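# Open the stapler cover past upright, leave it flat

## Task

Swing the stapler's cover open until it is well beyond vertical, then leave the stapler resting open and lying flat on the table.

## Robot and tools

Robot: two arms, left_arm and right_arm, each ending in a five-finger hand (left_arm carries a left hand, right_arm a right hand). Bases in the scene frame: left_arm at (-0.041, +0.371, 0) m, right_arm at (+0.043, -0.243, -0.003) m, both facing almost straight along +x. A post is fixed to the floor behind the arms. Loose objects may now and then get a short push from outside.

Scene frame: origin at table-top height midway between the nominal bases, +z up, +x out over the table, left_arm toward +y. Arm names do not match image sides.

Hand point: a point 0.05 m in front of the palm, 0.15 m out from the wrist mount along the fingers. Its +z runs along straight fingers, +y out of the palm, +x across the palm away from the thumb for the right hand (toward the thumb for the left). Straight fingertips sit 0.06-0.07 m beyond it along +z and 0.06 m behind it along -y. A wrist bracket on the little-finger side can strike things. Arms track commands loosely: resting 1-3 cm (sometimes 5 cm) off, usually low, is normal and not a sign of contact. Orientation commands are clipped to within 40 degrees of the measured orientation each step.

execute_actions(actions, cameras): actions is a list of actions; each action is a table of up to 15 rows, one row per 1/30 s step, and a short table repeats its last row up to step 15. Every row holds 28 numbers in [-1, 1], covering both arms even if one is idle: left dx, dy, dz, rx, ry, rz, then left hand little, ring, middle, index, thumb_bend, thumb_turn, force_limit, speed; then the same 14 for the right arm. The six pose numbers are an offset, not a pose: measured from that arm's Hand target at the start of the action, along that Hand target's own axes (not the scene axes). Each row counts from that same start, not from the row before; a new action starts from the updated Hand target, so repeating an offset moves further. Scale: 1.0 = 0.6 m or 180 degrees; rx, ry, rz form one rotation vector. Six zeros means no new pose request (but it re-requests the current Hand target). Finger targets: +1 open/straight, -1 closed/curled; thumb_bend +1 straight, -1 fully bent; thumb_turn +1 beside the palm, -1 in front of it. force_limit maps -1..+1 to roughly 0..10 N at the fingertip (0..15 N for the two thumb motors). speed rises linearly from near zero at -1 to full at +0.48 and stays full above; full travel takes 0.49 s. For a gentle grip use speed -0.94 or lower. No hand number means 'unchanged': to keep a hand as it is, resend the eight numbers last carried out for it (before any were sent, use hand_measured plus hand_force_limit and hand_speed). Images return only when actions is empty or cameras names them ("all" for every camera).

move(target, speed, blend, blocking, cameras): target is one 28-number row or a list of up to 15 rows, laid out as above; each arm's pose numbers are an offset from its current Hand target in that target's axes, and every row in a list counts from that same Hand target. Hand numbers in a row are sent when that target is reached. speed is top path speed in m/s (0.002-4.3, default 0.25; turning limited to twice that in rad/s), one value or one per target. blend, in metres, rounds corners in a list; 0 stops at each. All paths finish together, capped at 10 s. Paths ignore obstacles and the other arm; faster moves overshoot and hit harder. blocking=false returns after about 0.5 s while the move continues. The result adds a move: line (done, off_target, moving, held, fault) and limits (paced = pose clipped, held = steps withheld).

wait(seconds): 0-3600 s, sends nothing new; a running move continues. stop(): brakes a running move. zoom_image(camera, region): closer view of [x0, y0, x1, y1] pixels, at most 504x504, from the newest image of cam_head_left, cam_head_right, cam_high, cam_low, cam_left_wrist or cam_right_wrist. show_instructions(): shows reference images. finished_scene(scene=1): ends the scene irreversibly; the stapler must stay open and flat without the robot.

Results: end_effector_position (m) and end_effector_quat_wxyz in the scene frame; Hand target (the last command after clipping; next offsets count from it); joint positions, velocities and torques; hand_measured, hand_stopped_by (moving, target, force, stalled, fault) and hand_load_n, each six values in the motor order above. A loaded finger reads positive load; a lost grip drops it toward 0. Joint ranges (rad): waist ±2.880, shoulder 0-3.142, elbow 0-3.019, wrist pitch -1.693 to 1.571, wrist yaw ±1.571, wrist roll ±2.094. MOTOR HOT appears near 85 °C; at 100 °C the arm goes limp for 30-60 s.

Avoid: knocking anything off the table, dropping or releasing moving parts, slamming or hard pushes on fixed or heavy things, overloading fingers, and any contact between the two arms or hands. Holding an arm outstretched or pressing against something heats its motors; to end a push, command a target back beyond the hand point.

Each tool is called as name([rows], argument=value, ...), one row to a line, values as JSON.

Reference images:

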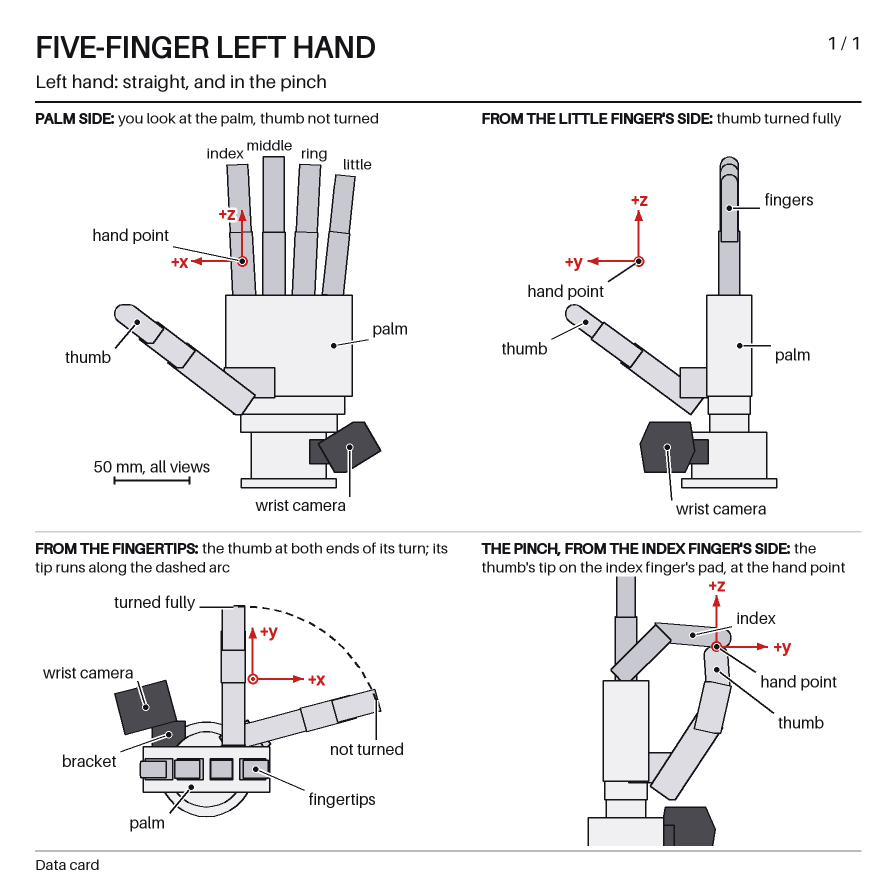

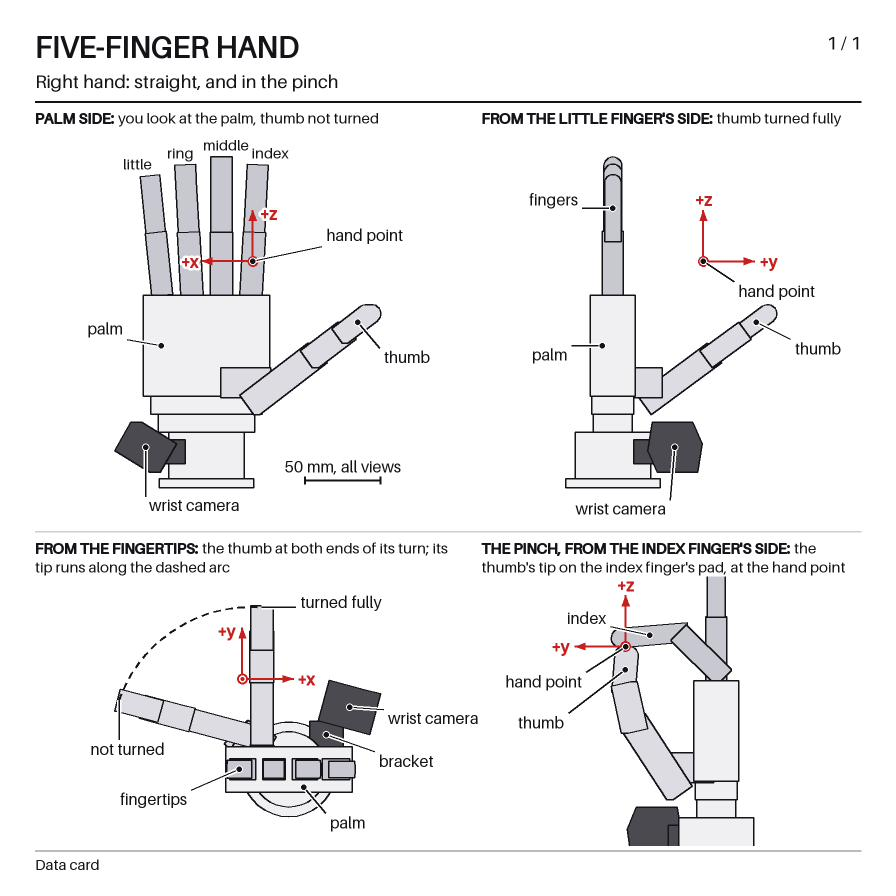

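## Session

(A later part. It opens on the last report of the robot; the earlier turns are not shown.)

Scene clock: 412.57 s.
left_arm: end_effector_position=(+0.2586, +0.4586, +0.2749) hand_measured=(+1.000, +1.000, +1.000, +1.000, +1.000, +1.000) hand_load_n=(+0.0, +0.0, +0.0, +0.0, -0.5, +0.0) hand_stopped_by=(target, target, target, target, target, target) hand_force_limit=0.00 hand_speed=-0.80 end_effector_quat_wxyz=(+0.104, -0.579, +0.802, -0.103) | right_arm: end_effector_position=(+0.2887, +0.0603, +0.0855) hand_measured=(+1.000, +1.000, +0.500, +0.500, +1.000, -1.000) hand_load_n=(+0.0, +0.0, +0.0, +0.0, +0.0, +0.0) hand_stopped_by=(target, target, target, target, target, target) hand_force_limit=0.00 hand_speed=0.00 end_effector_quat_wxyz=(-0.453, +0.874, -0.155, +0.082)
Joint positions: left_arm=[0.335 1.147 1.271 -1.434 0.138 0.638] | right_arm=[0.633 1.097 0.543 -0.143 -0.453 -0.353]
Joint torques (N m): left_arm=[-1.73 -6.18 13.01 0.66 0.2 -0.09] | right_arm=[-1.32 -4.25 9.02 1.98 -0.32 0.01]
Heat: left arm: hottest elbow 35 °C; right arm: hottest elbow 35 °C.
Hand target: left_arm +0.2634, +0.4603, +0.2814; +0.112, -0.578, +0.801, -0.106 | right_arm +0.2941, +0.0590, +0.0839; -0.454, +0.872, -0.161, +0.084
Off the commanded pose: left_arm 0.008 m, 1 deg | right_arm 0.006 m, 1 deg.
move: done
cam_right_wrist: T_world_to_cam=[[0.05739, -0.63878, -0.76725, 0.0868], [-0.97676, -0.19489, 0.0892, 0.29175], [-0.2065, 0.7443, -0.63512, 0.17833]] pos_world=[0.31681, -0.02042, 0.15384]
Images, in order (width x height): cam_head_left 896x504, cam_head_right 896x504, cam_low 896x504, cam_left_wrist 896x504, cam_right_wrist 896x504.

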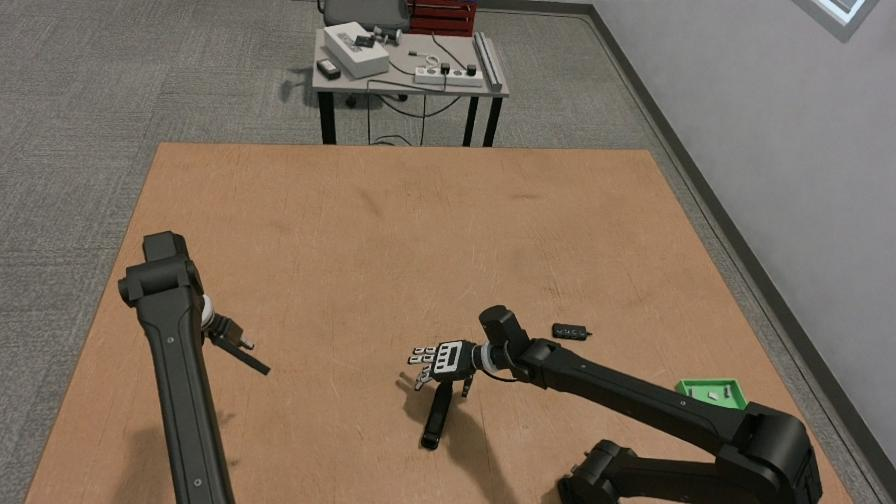

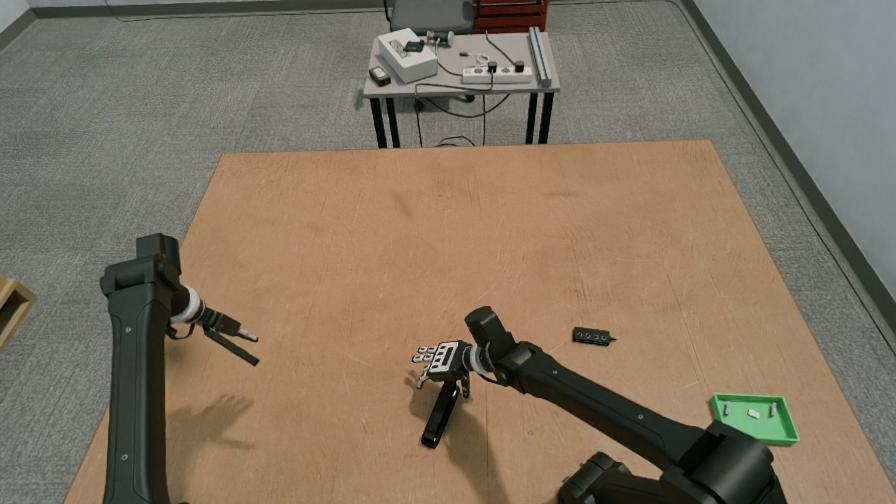

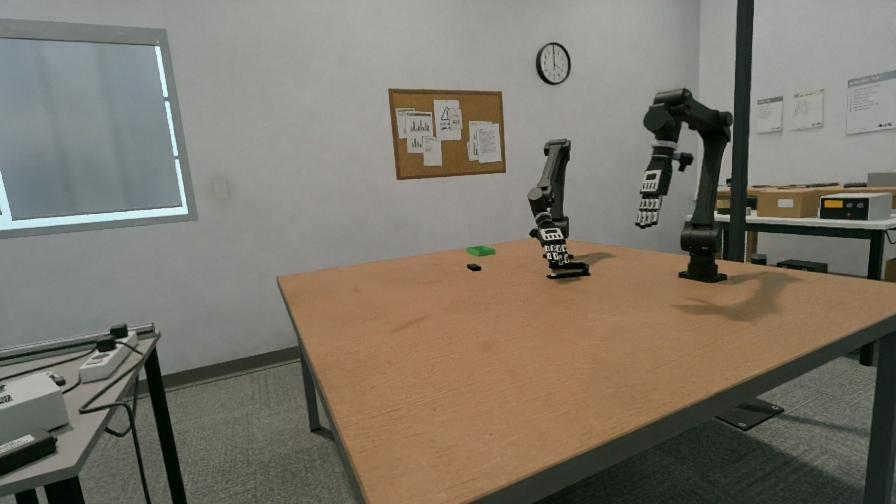

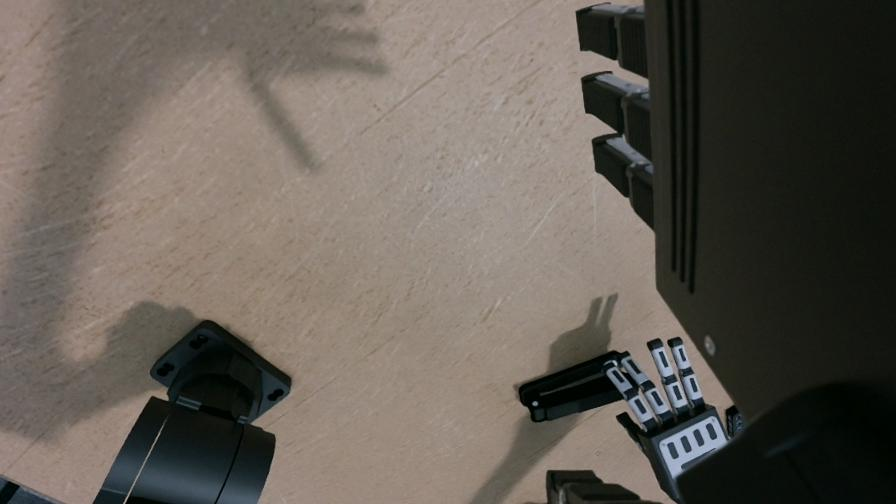

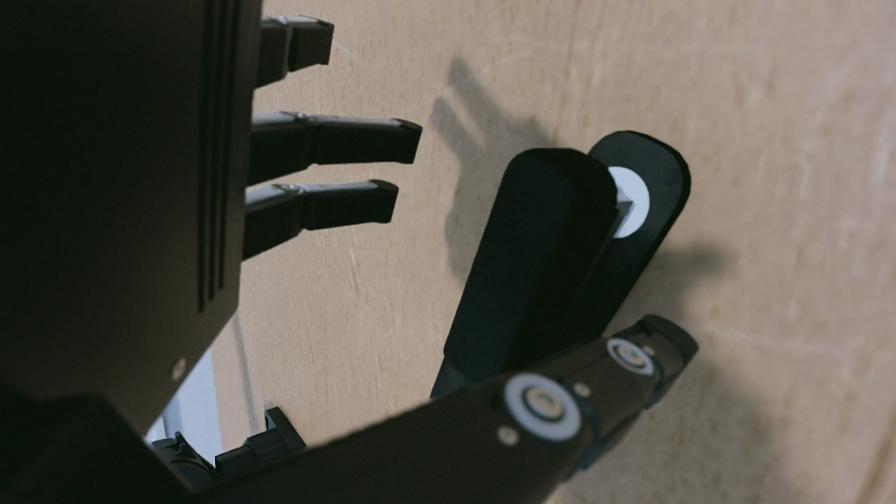

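move([
  [0,0,0,0,0,0,1,1,1,1,1,1,0,-0.8,0,0.0273,0.0191,0,0,0,1,1,0.5,0.5,1,-1,0,-0.6],
  [0,0,0,0,0,0,1,1,1,1,1,1,0,-0.8,0,0.0273,0.0191,0,0,0,1,1,0.2,0.2,0.7,-1,-0.6,-0.6],
], speed=0.08, cameras=["cam_head_left","cam_head_right","cam_low","cam_right_wrist","cam_left_wrist"])

zoom_image(camera="cam_low", region=[530, 230, 600, 290])

zoom_image(camera="cam_left_wrist", region=[510, 330, 710, 470])

zoom_image(camera="cam_head_right", region=[400, 330, 490, 400])

Scene clock: 471.90 s.
left_arm: end_effector_position=(+0.2586, +0.4586, +0.2749) hand_measured=(+1.000, +1.000, +1.000, +1.000, +1.000, +1.000) hand_load_n=(+0.0, +0.0, +0.0, +0.0, +0.0, +0.0) hand_stopped_by=(target, target, target, target, target, target) hand_force_limit=0.00 hand_speed=-0.80 end_effector_quat_wxyz=(+0.104, -0.579, +0.802, -0.103) | right_arm: end_effector_position=(+0.2894, +0.0608, +0.0661) hand_measured=(+1.000, +1.000, +0.200, +0.200, +0.700, -1.000) hand_load_n=(+0.0, +0.0, +0.0, +0.0, +0.0, +0.0) hand_stopped_by=(target, target, target, target, target, target) hand_force_limit=-0.60 hand_speed=-0.60 end_effector_quat_wxyz=(-0.453, +0.874, -0.155, +0.082)
Joint positions: left_arm=[0.335 1.147 1.271 -1.434 0.138 0.638] | right_arm=[0.633 1.143 0.512 -0.064 -0.453 -0.353]
Joint torques (N m): left_arm=[-1.55 -6.01 12.83 0.62 0.16 -0.07] | right_arm=[-1.96 -4.6 8.44 1.88 -0.32 0]
Heat: left arm: hottest elbow 35 °C; right arm: hottest elbow 34 °C.
Hand target: left_arm +0.2634, +0.4603, +0.2814; +0.112, -0.578, +0.801, -0.106 | right_arm +0.2941, +0.0590, +0.0639; -0.454, +0.872, -0.161, +0.084
Off the commanded pose: left_arm 0.008 m, 1 deg | right_arm 0.006 m, 1 deg.
move: done
cam_right_wrist: T_world_to_cam=[[0.05828, -0.63804, -0.7678, 0.07195], [-0.97686, -0.195, 0.0879, 0.29435], [-0.2058, 0.74491, -0.63463, 0.16556]] pos_world=[0.31742, -0.02002, 0.13444]
Images, in order (width x height): cam_head_left 896x504, cam_head_right 896x504, cam_low 896x504, cam_left_wrist 896x504, cam_right_wrist 896x504.

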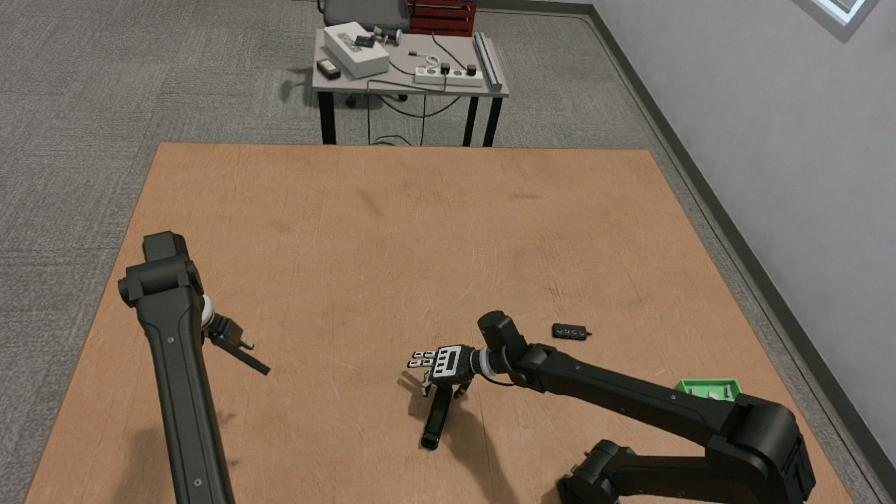

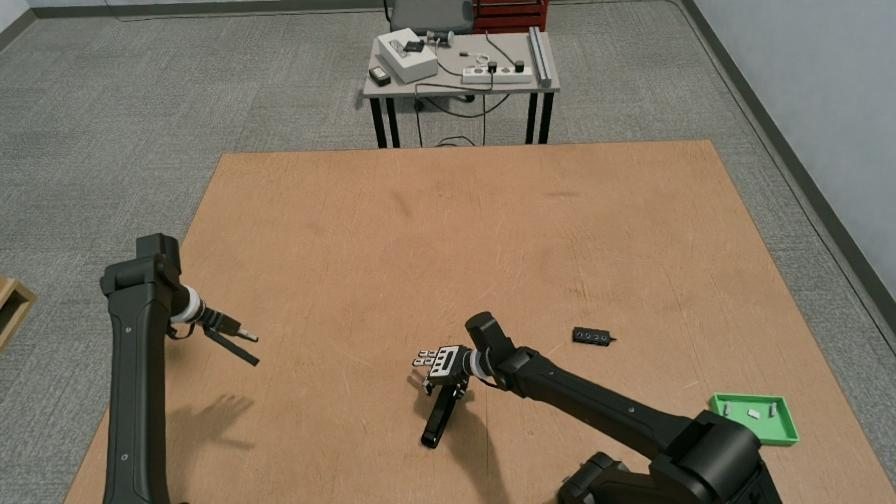

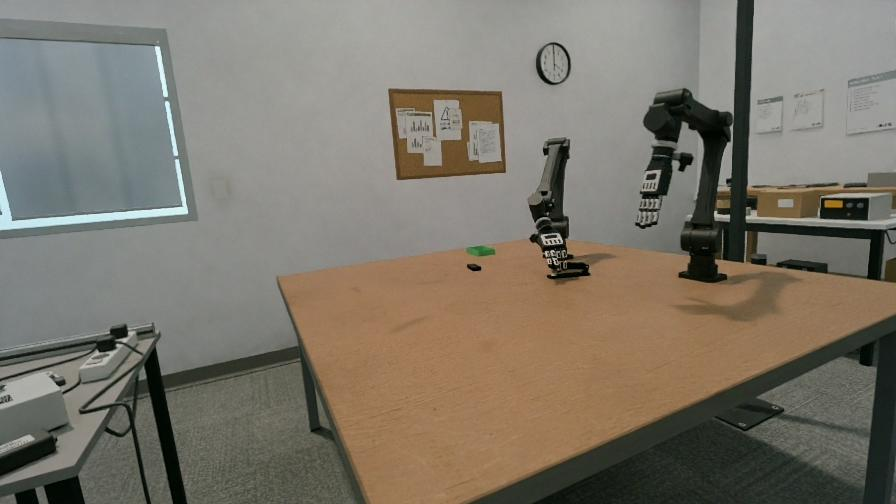

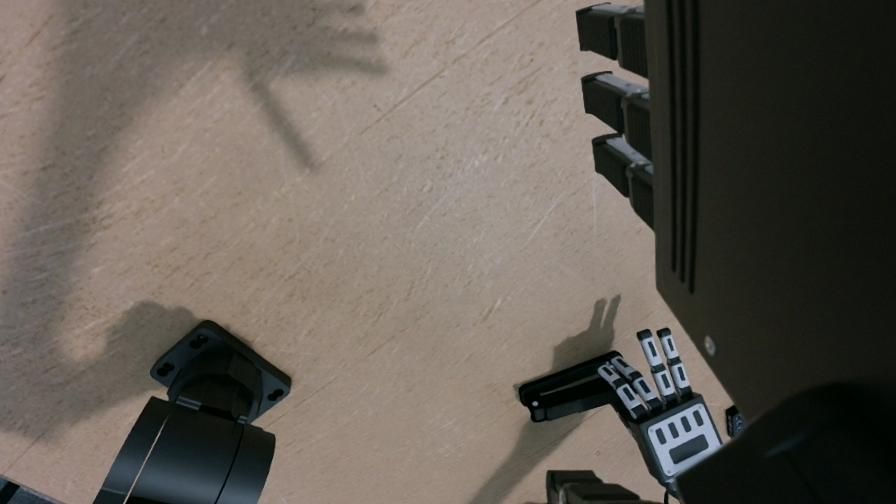

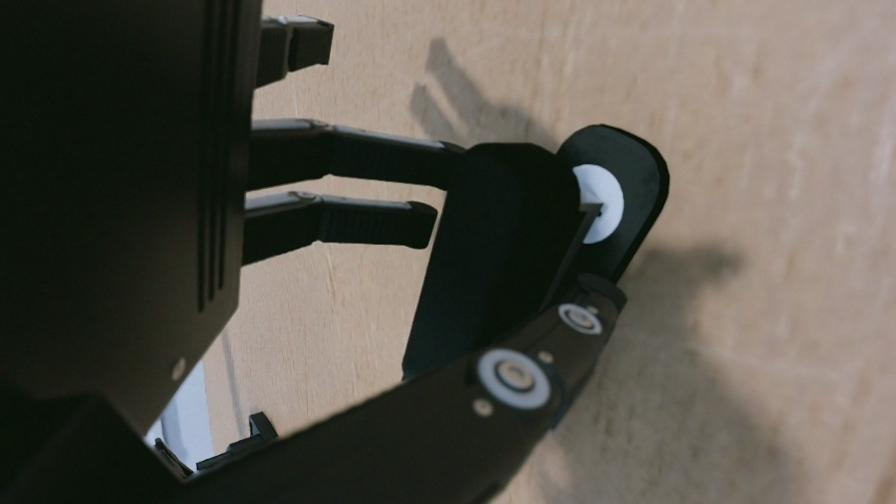

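Scaled by 7.200 from the camera's image (finer frame: 1280x720).

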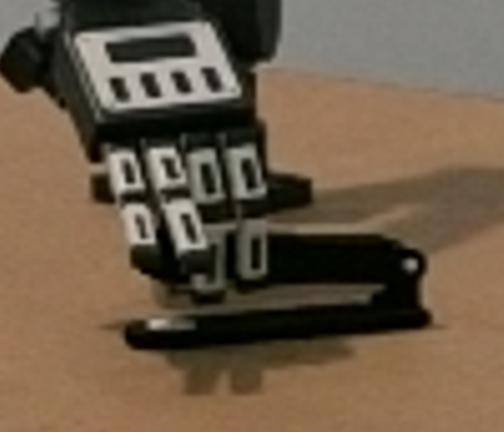

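Scaled by 2.520 from the camera's image (finer frame: 1280x720).

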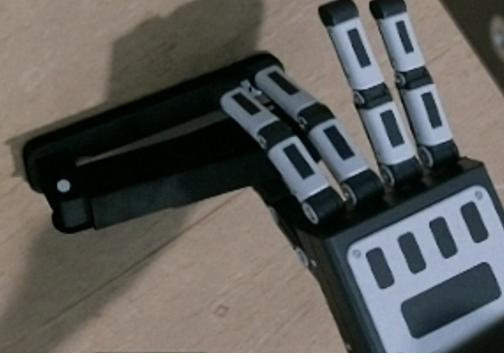

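Scaled by 5.600 from the camera's image (finer frame: 1280x720).

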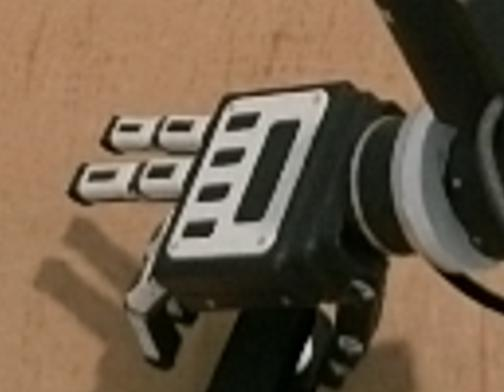

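move(target=[0,0,0,0,0,0,1,1,1,1,1,1,0,-0.8,0,0,0,0,0,0,1,1,-0.4,-0.4,0.1,-1,-0.5,-0.88], speed=0.08, cameras=["cam_head_left","cam_head_right","cam_low","cam_right_wrist","cam_left_wrist"])

zoom_image(camera="cam_low", region=[530, 230, 600, 290])

zoom_image(camera="cam_head_right", region=[400, 360, 490, 460])

Scene clock: 483.73 s.
left_arm: end_effector_position=(+0.2586, +0.4586, +0.2749) hand_measured=(+1.000, +1.000, +1.000, +1.000, +1.000, +1.000) hand_load_n=(+0.0, +0.0, +0.0, +0.0, +0.0, +0.0) hand_stopped_by=(target, target, target, target, target, target) hand_force_limit=0.00 hand_speed=-0.80 end_effector_quat_wxyz=(+0.104, -0.579, +0.802, -0.103) | right_arm: end_effector_position=(+0.2894, +0.0609, +0.0662) hand_measured=(+1.000, +1.000, -0.078, -0.100, +0.542, -1.000) hand_load_n=(+0.0, +0.0, +3.0, +2.5, +4.0, +0.0) hand_stopped_by=(target, target, force, force, force, target) hand_force_limit=-0.50 hand_speed=-0.88 end_effector_quat_wxyz=(-0.453, +0.874, -0.155, +0.082)
Joint positions: left_arm=[0.335 1.147 1.271 -1.434 0.138 0.638] | right_arm=[0.633 1.143 0.512 -0.064 -0.453 -0.353]
Joint torques (N m): left_arm=[-2.96 -6.71 13.14 0.7 0.18 -0.03] | right_arm=[-1.61 -4.84 8.32 2.03 -0.31 0.02]
Heat: left arm: hottest elbow 35 °C; right arm: hottest elbow 35 °C.
Hand target: left_arm +0.2634, +0.4603, +0.2814; +0.112, -0.578, +0.801, -0.106 | right_arm +0.2942, +0.0590, +0.0640; -0.454, +0.872, -0.161, +0.084
Off the commanded pose: left_arm 0.008 m, 1 deg | right_arm 0.006 m, 1 deg.
move: done
cam_right_wrist: T_world_to_cam=[[0.05882, -0.63755, -0.76816, 0.07198], [-0.97684, -0.19533, 0.08732, 0.29442], [-0.20571, 0.74524, -0.63427, 0.16548]] pos_world=[0.31741, -0.01992, 0.13454]
Images, in order (width x height): cam_head_left 896x504, cam_head_right 896x504, cam_low 896x504, cam_left_wrist 896x504, cam_right_wrist 896x504.

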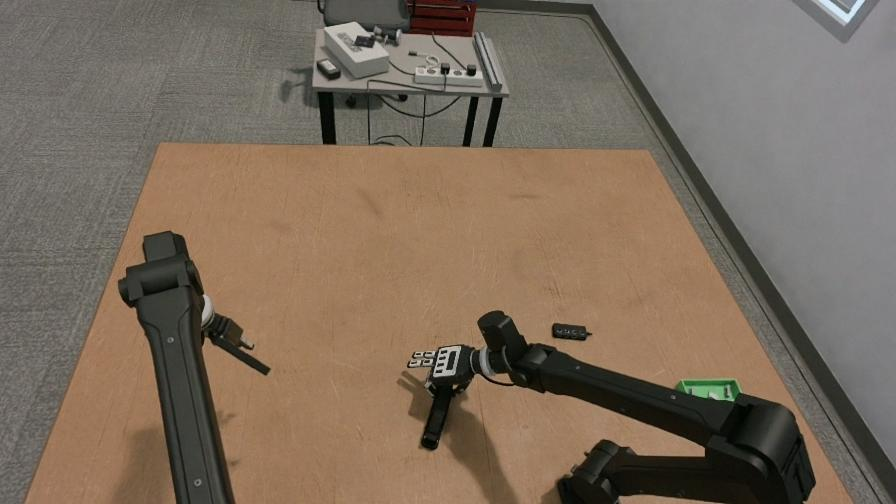

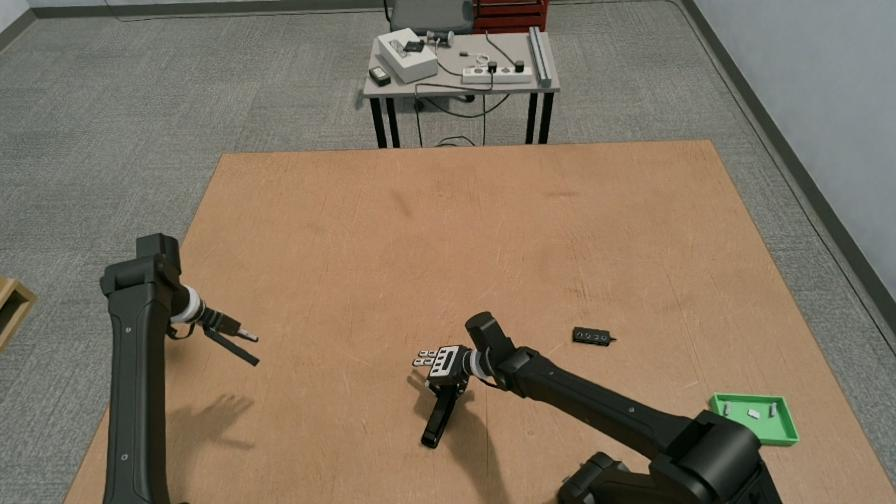

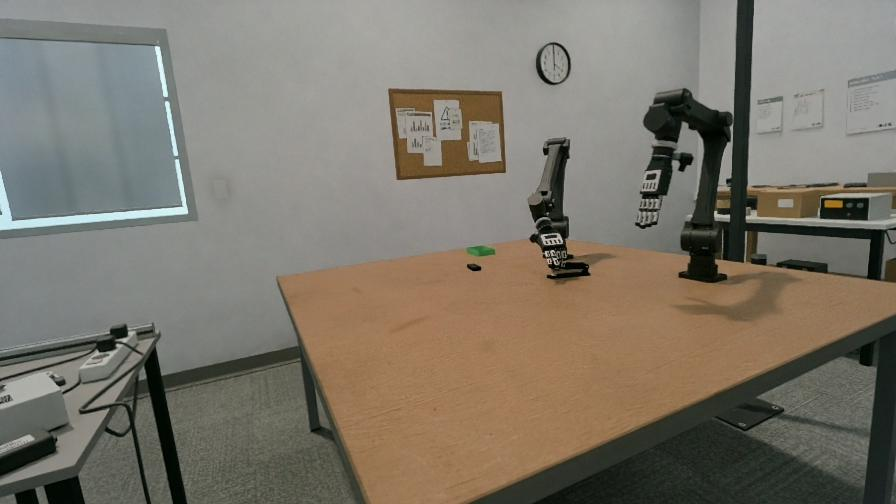

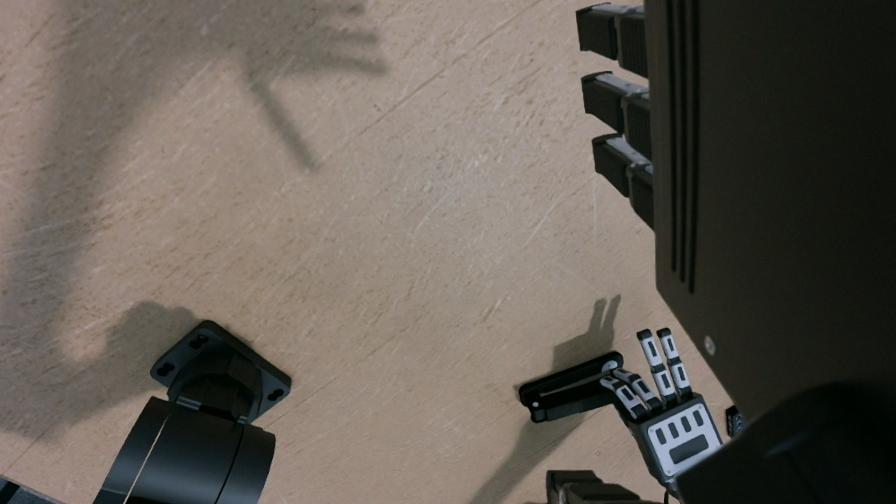

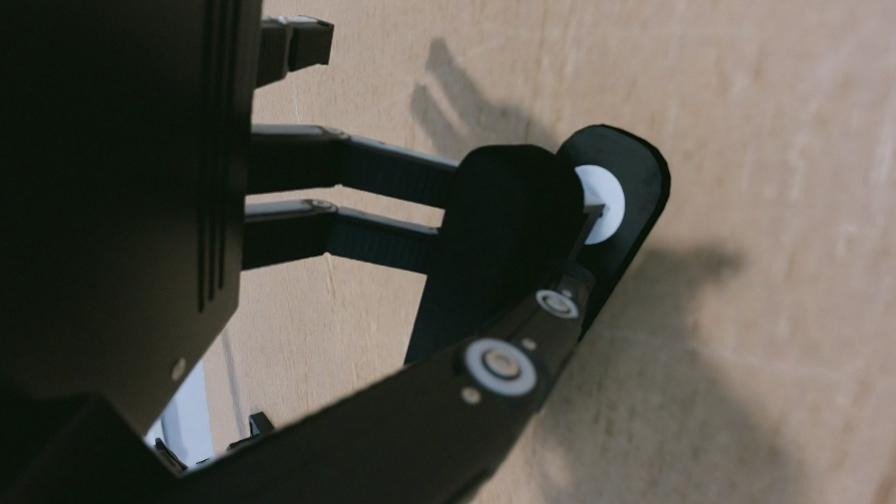

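Scaled by 7.200 from the camera's image (finer frame: 1280x720).

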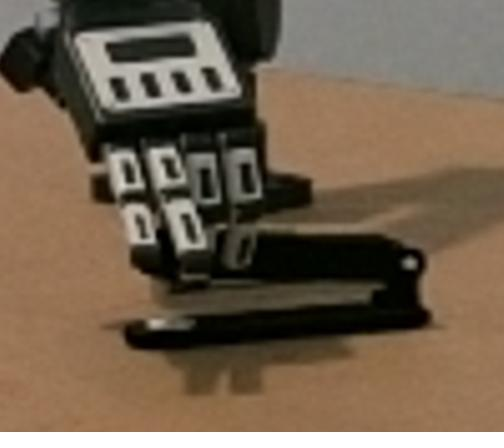

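Scaled by 5.040 from the camera's image (finer frame: 1280x720).

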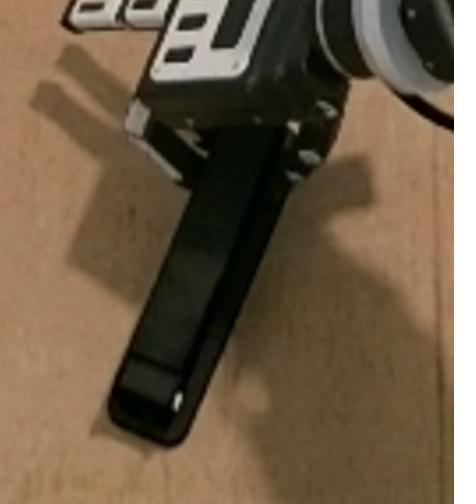

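move(target=[0,0,0,0,0,0,1,1,1,1,1,1,0,-0.8,-0.0137,-0.0328,-0.0230,0.0009,0.0478,-0.0683,1,1,-0.4,-0.4,0.1,-1,-0.5,-0.88], speed=0.06, cameras=["cam_head_left","cam_head_right","cam_low","cam_right_wrist","cam_left_wrist"])

zoom_image(camera="cam_low", region=[530, 230, 600, 290])

zoom_image(camera="cam_head_right", region=[400, 360, 490, 460])

Scene clock: 508.20 s.
left_arm: end_effector_position=(+0.2586, +0.4586, +0.2749) hand_measured=(+1.000, +1.000, +1.000, +1.000, +1.000, +1.000) hand_load_n=(+0.0, +0.0, +0.0, +0.0, +0.0, +0.0) hand_stopped_by=(target, target, target, target, target, target) hand_force_limit=0.00 hand_speed=-0.80 end_effector_quat_wxyz=(+0.104, -0.579, +0.802, -0.103) | right_arm: end_effector_position=(+0.2887, +0.0602, +0.0848) hand_measured=(+1.000, +1.000, -0.078, -0.100, +0.542, -1.000) hand_load_n=(+0.0, +0.0, +3.0, +1.0, +3.5, +0.0) hand_stopped_by=(target, target, force, force, force, target) hand_force_limit=-0.50 hand_speed=-0.88 end_effector_quat_wxyz=(-0.430, +0.875, -0.115, +0.192)
Joint positions: left_arm=[0.335 1.147 1.271 -1.434 0.138 0.638] | right_arm=[0.766 1.018 0.482 -0.067 -0.196 -0.422]
Joint torques (N m): left_arm=[-1.38 -6.71 12.78 0.87 0.25 -0.08] | right_arm=[-0.09 -5.3 9.09 1.26 0.15 -0.19]
Heat: left arm: hottest elbow 35 °C; right arm: hottest elbow 35 °C.
Hand target: left_arm +0.2634, +0.4603, +0.2814; +0.112, -0.578, +0.801, -0.106 | right_arm +0.2864, +0.0620, +0.0880; -0.430, +0.875, -0.100, +0.197
Off the commanded pose: left_arm 0.008 m, 1 deg | right_arm 0.004 m, 2 deg.
move: done
cam_right_wrist: T_world_to_cam=[[0.19823, -0.70167, -0.68437, 0.0424], [-0.97966, -0.16396, -0.11567, 0.30814], [-0.03105, 0.69338, -0.7199, 0.13755]] pos_world=[0.29774, -0.0151, 0.16368]
Images, in order (width x height): cam_head_left 896x504, cam_head_right 896x504, cam_low 896x504, cam_left_wrist 896x504, cam_right_wrist 896x504.

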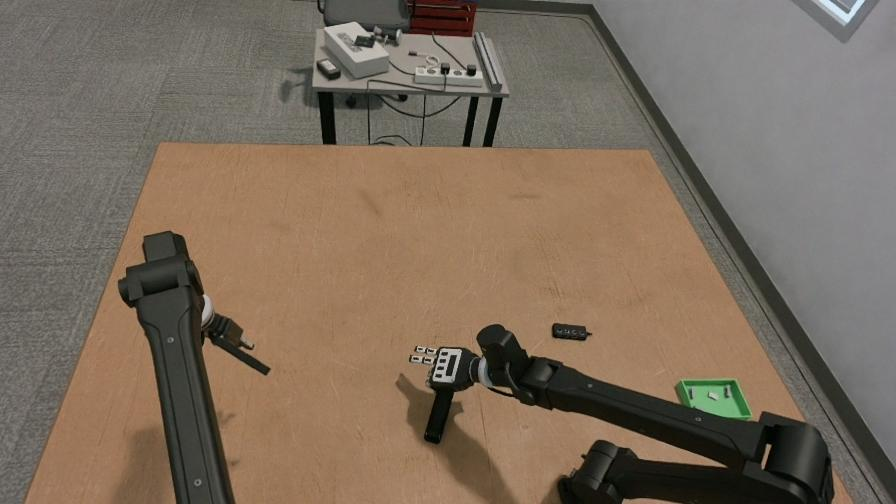

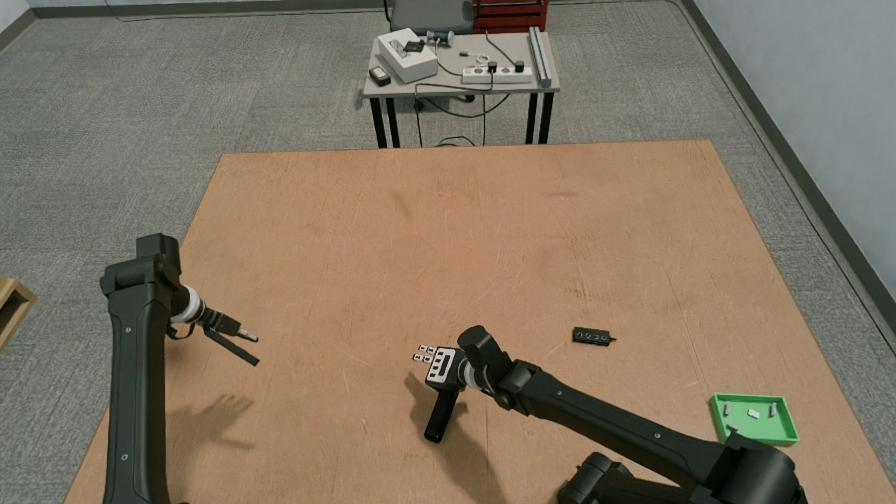

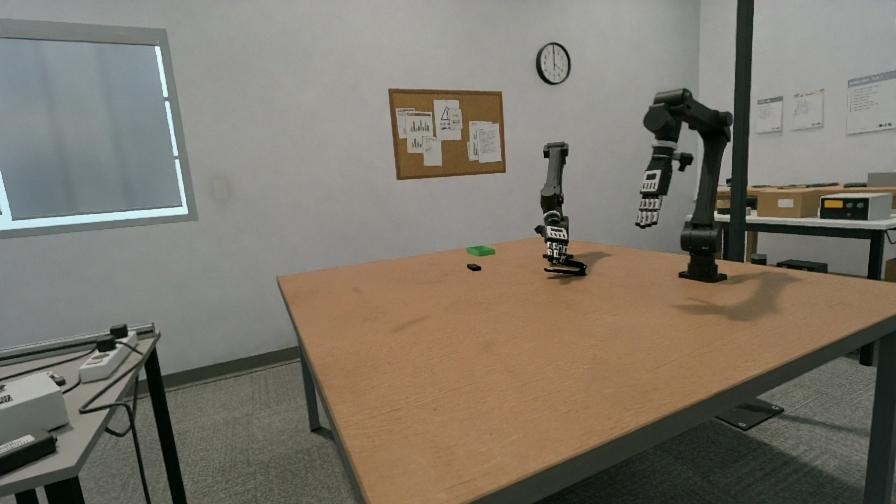

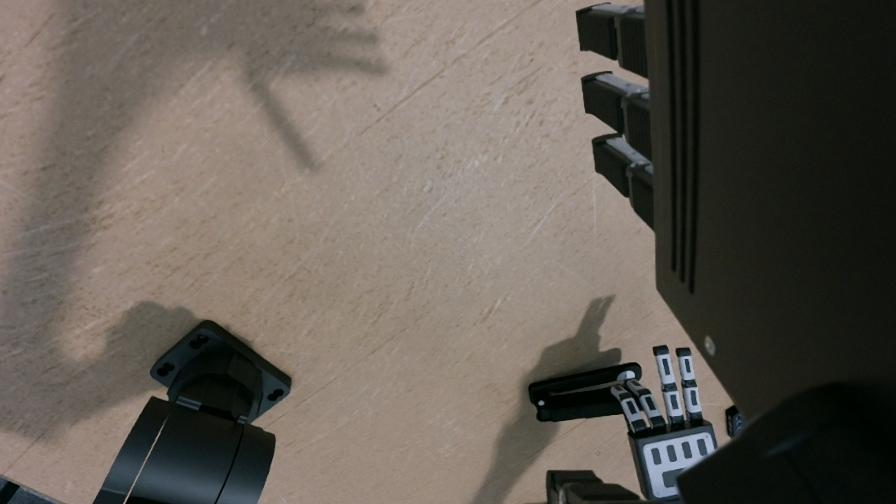

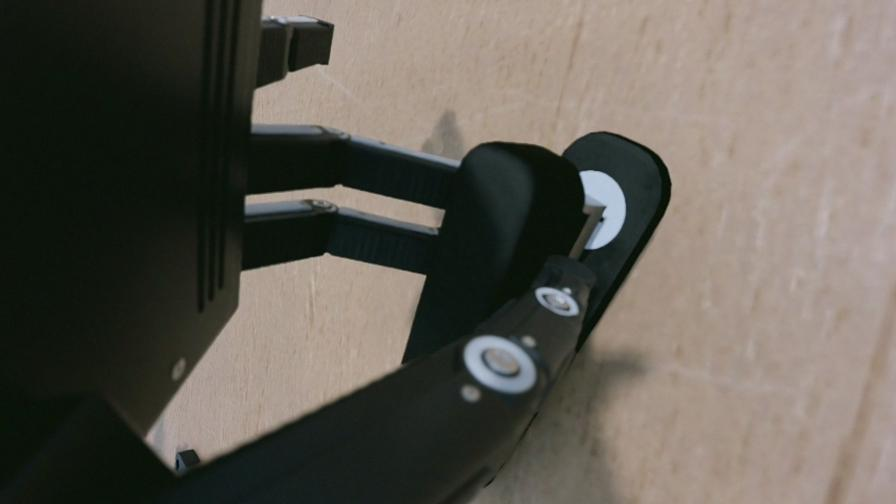

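Scaled by 7.200 from the camera's image (finer frame: 1280x720).

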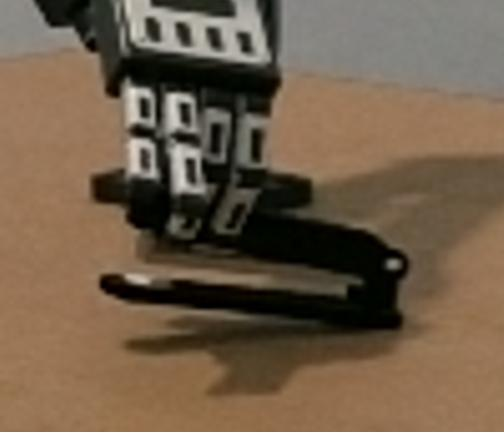

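Scaled by 5.040 from the camera's image (finer frame: 1280x720).

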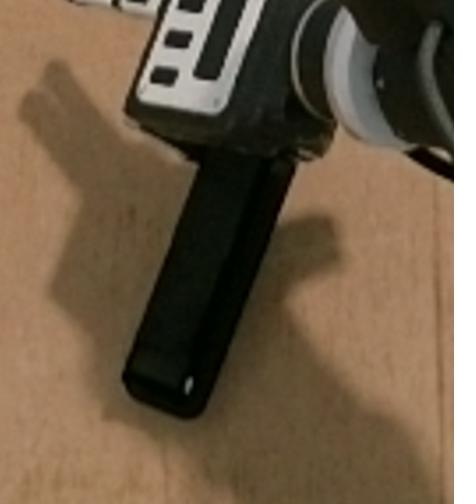

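move(target=[0,0,0,0,0,0,1,1,1,1,1,1,0,-0.8,0.0028,0.0347,0.0242,-0.0009,-0.0478,0.0683,1,1,-0.4,-0.4,0.1,-1,-0.5,-0.88], speed=0.06, cameras=["cam_head_left","cam_head_right","cam_low","cam_right_wrist","cam_left_wrist"])

zoom_image(camera="cam_low", region=[530, 230, 600, 290])

zoom_image(camera="cam_head_right", region=[400, 360, 490, 460])

Scene clock: 708.73 s.
left_arm: end_effector_position=(+0.2586, +0.4586, +0.2749) hand_measured=(+1.000, +1.000, +1.000, +1.000, +1.000, +1.000) hand_load_n=(+0.0, +0.0, +0.0, +0.0, +0.0, +0.0) hand_stopped_by=(target, target, target, target, target, target) hand_force_limit=0.00 hand_speed=-0.80 end_effector_quat_wxyz=(+0.104, -0.579, +0.802, -0.103) | right_arm: end_effector_position=(+0.2833, +0.0539, +0.0591) hand_measured=(+1.000, +1.000, -0.078, -0.100, +0.542, -1.000) hand_load_n=(+0.0, +0.0, +0.0, +2.0, +3.5, +0.5) hand_stopped_by=(target, target, force, force, force, target) hand_force_limit=-0.50 hand_speed=-0.88 end_effector_quat_wxyz=(-0.449, +0.876, -0.154, +0.082)
Joint positions: left_arm=[0.335 1.147 1.271 -1.434 0.138 0.638] | right_arm=[0.63 1.131 0.487 -0.061 -0.452 -0.362]
Joint torques (N m): left_arm=[-1.55 -7 13 1.05 0.27 0] | right_arm=[-1.85 -3.96 10.24 1.68 -0.37 0.08]
Heat: left arm: hottest elbow 37 °C; right arm: hottest elbow 35 °C.
Hand target: left_arm +0.2634, +0.4603, +0.2814; +0.112, -0.578, +0.801, -0.106 | right_arm +0.2942, +0.0590, +0.0639; -0.454, +0.872, -0.161, +0.084
Off the commanded pose: left_arm 0.008 m, 1 deg | right_arm 0.013 m, 1 deg.
move: off_target (right_arm)
cam_right_wrist: T_world_to_cam=[[0.05867, -0.64499, -0.76193, 0.06249], [-0.97645, -0.1958, 0.09056, 0.28743], [-0.2076, 0.73868, -0.64129, 0.16626]] pos_world=[0.31151, -0.02623, 0.12821]
Images, in order (width x height): cam_head_left 896x504, cam_head_right 896x504, cam_low 896x504, cam_left_wrist 896x504, cam_right_wrist 896x504.

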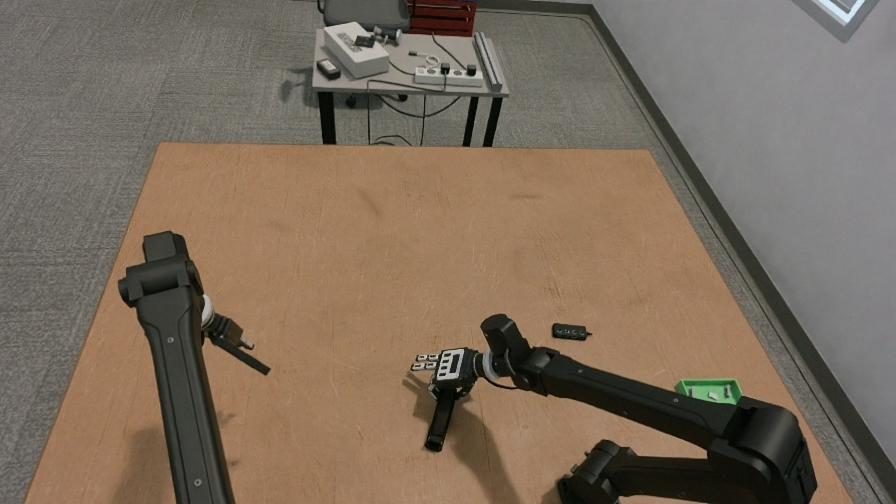

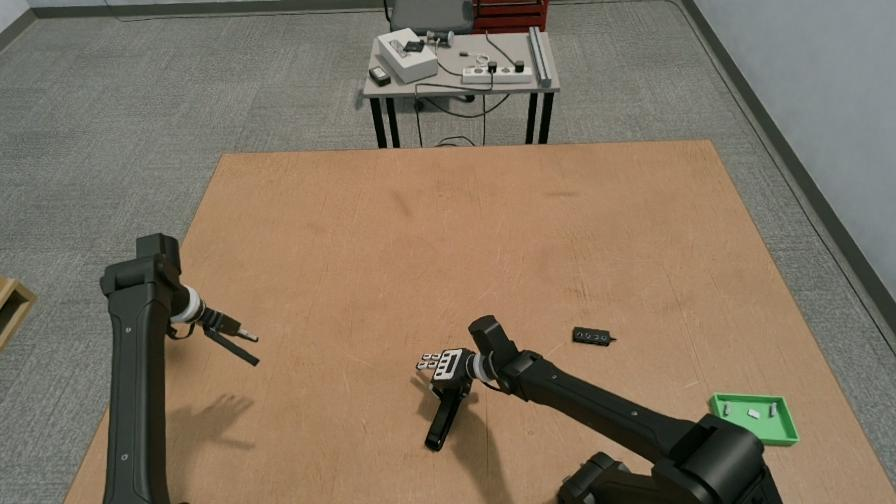

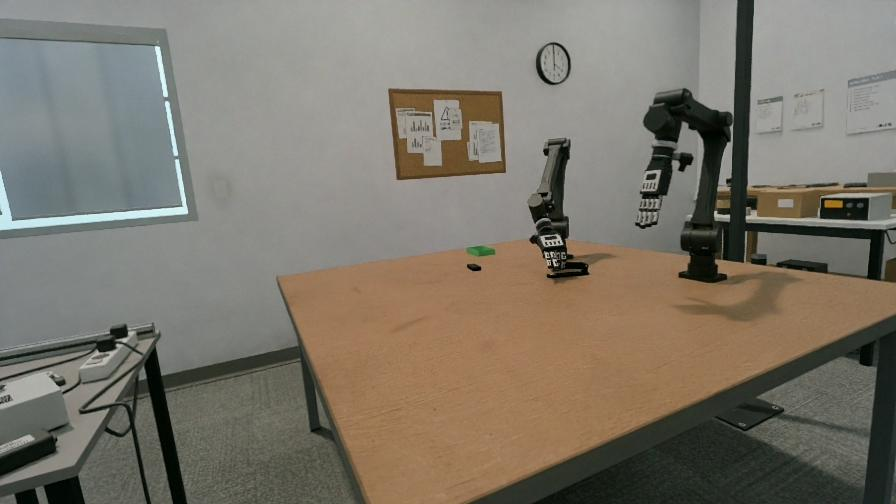

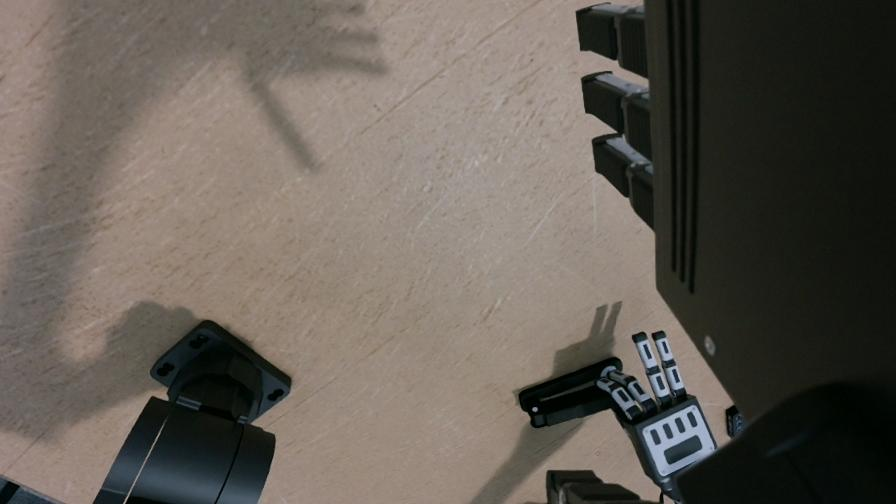

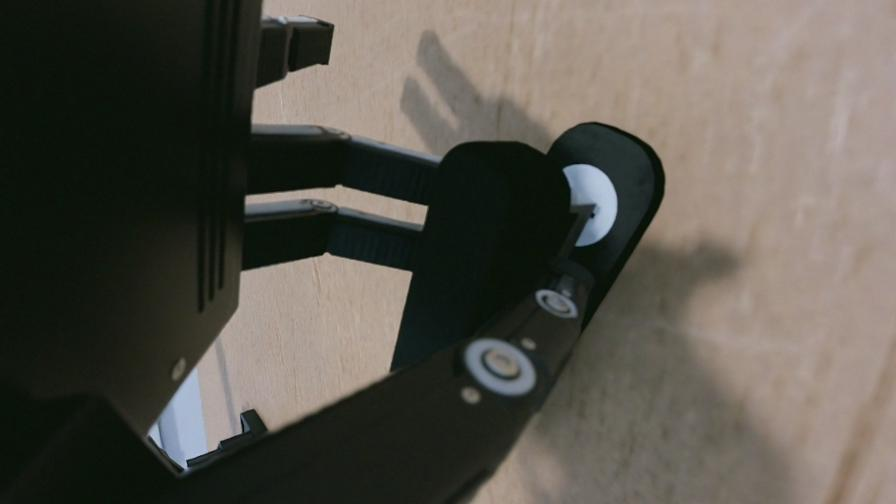

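Scaled by 7.200 from the camera's image (finer frame: 1280x720).

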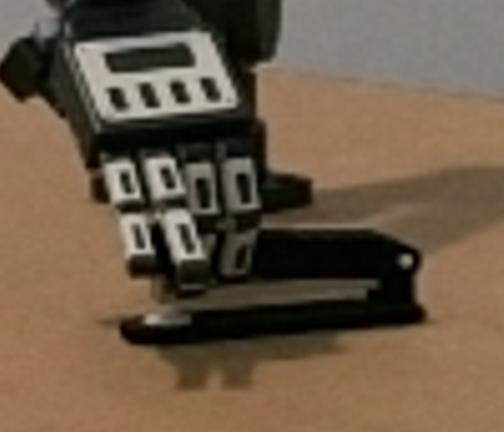

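Scaled by 5.040 from the camera's image (finer frame: 1280x720).

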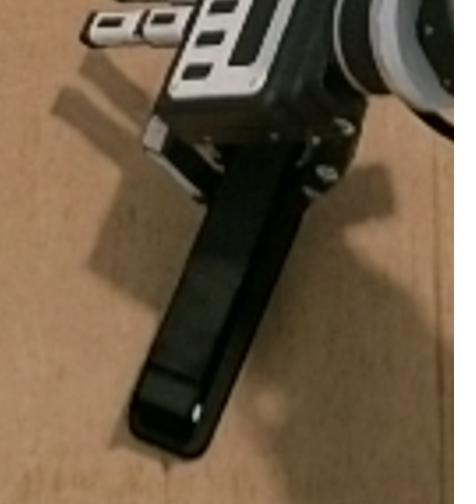

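move(target=[0,0,0,0,0,0,1,1,1,1,1,1,0,-0.8,0,0,0,0,0,0,1,1,0.5,0.5,1,-1,0,-0.8], speed=0.06, cameras=[])

Scene clock: 716.77 s.
left_arm: end_effector_position=(+0.2586, +0.4586, +0.2749) hand_measured=(+1.000, +1.000, +1.000, +1.000, +1.000, +1.000) hand_load_n=(+0.0, +0.0, +0.0, +0.0, +0.0, +0.0) hand_stopped_by=(target, target, target, target, target, target) hand_force_limit=0.00 hand_speed=-0.80 end_effector_quat_wxyz=(+0.104, -0.579, +0.802, -0.103) | right_arm: end_effector_position=(+0.2825, +0.0535, +0.0554) hand_measured=(+1.000, +1.000, +0.500, +0.500, +1.000, -1.000) hand_load_n=(+0.0, +0.0, +0.0, +0.0, +0.0, +0.0) hand_stopped_by=(target, target, target, target, target, target) hand_force_limit=0.00 hand_speed=-0.80 end_effector_quat_wxyz=(-0.446, +0.878, -0.156, +0.078)
Joint positions: left_arm=[0.335 1.147 1.271 -1.434 0.138 0.638] | right_arm=[0.63 1.143 0.487 -0.061 -0.453 -0.362]
Joint torques (N m): left_arm=[-1.55 -6.01 13 0.58 0.22 0] | right_arm=[-1.73 -4.66 10.11 1.72 -0.29 0.1]
Heat: left arm: hottest elbow 37 °C; right arm: hottest elbow 35 °C.
Hand target: left_arm +0.2634, +0.4603, +0.2814; +0.112, -0.578, +0.801, -0.106 | right_arm +0.2942, +0.0590, +0.0639; -0.454, +0.872, -0.161, +0.084
Off the commanded pose: left_arm 0.008 m, 1 deg | right_arm 0.015 m, 1 deg.
move: done


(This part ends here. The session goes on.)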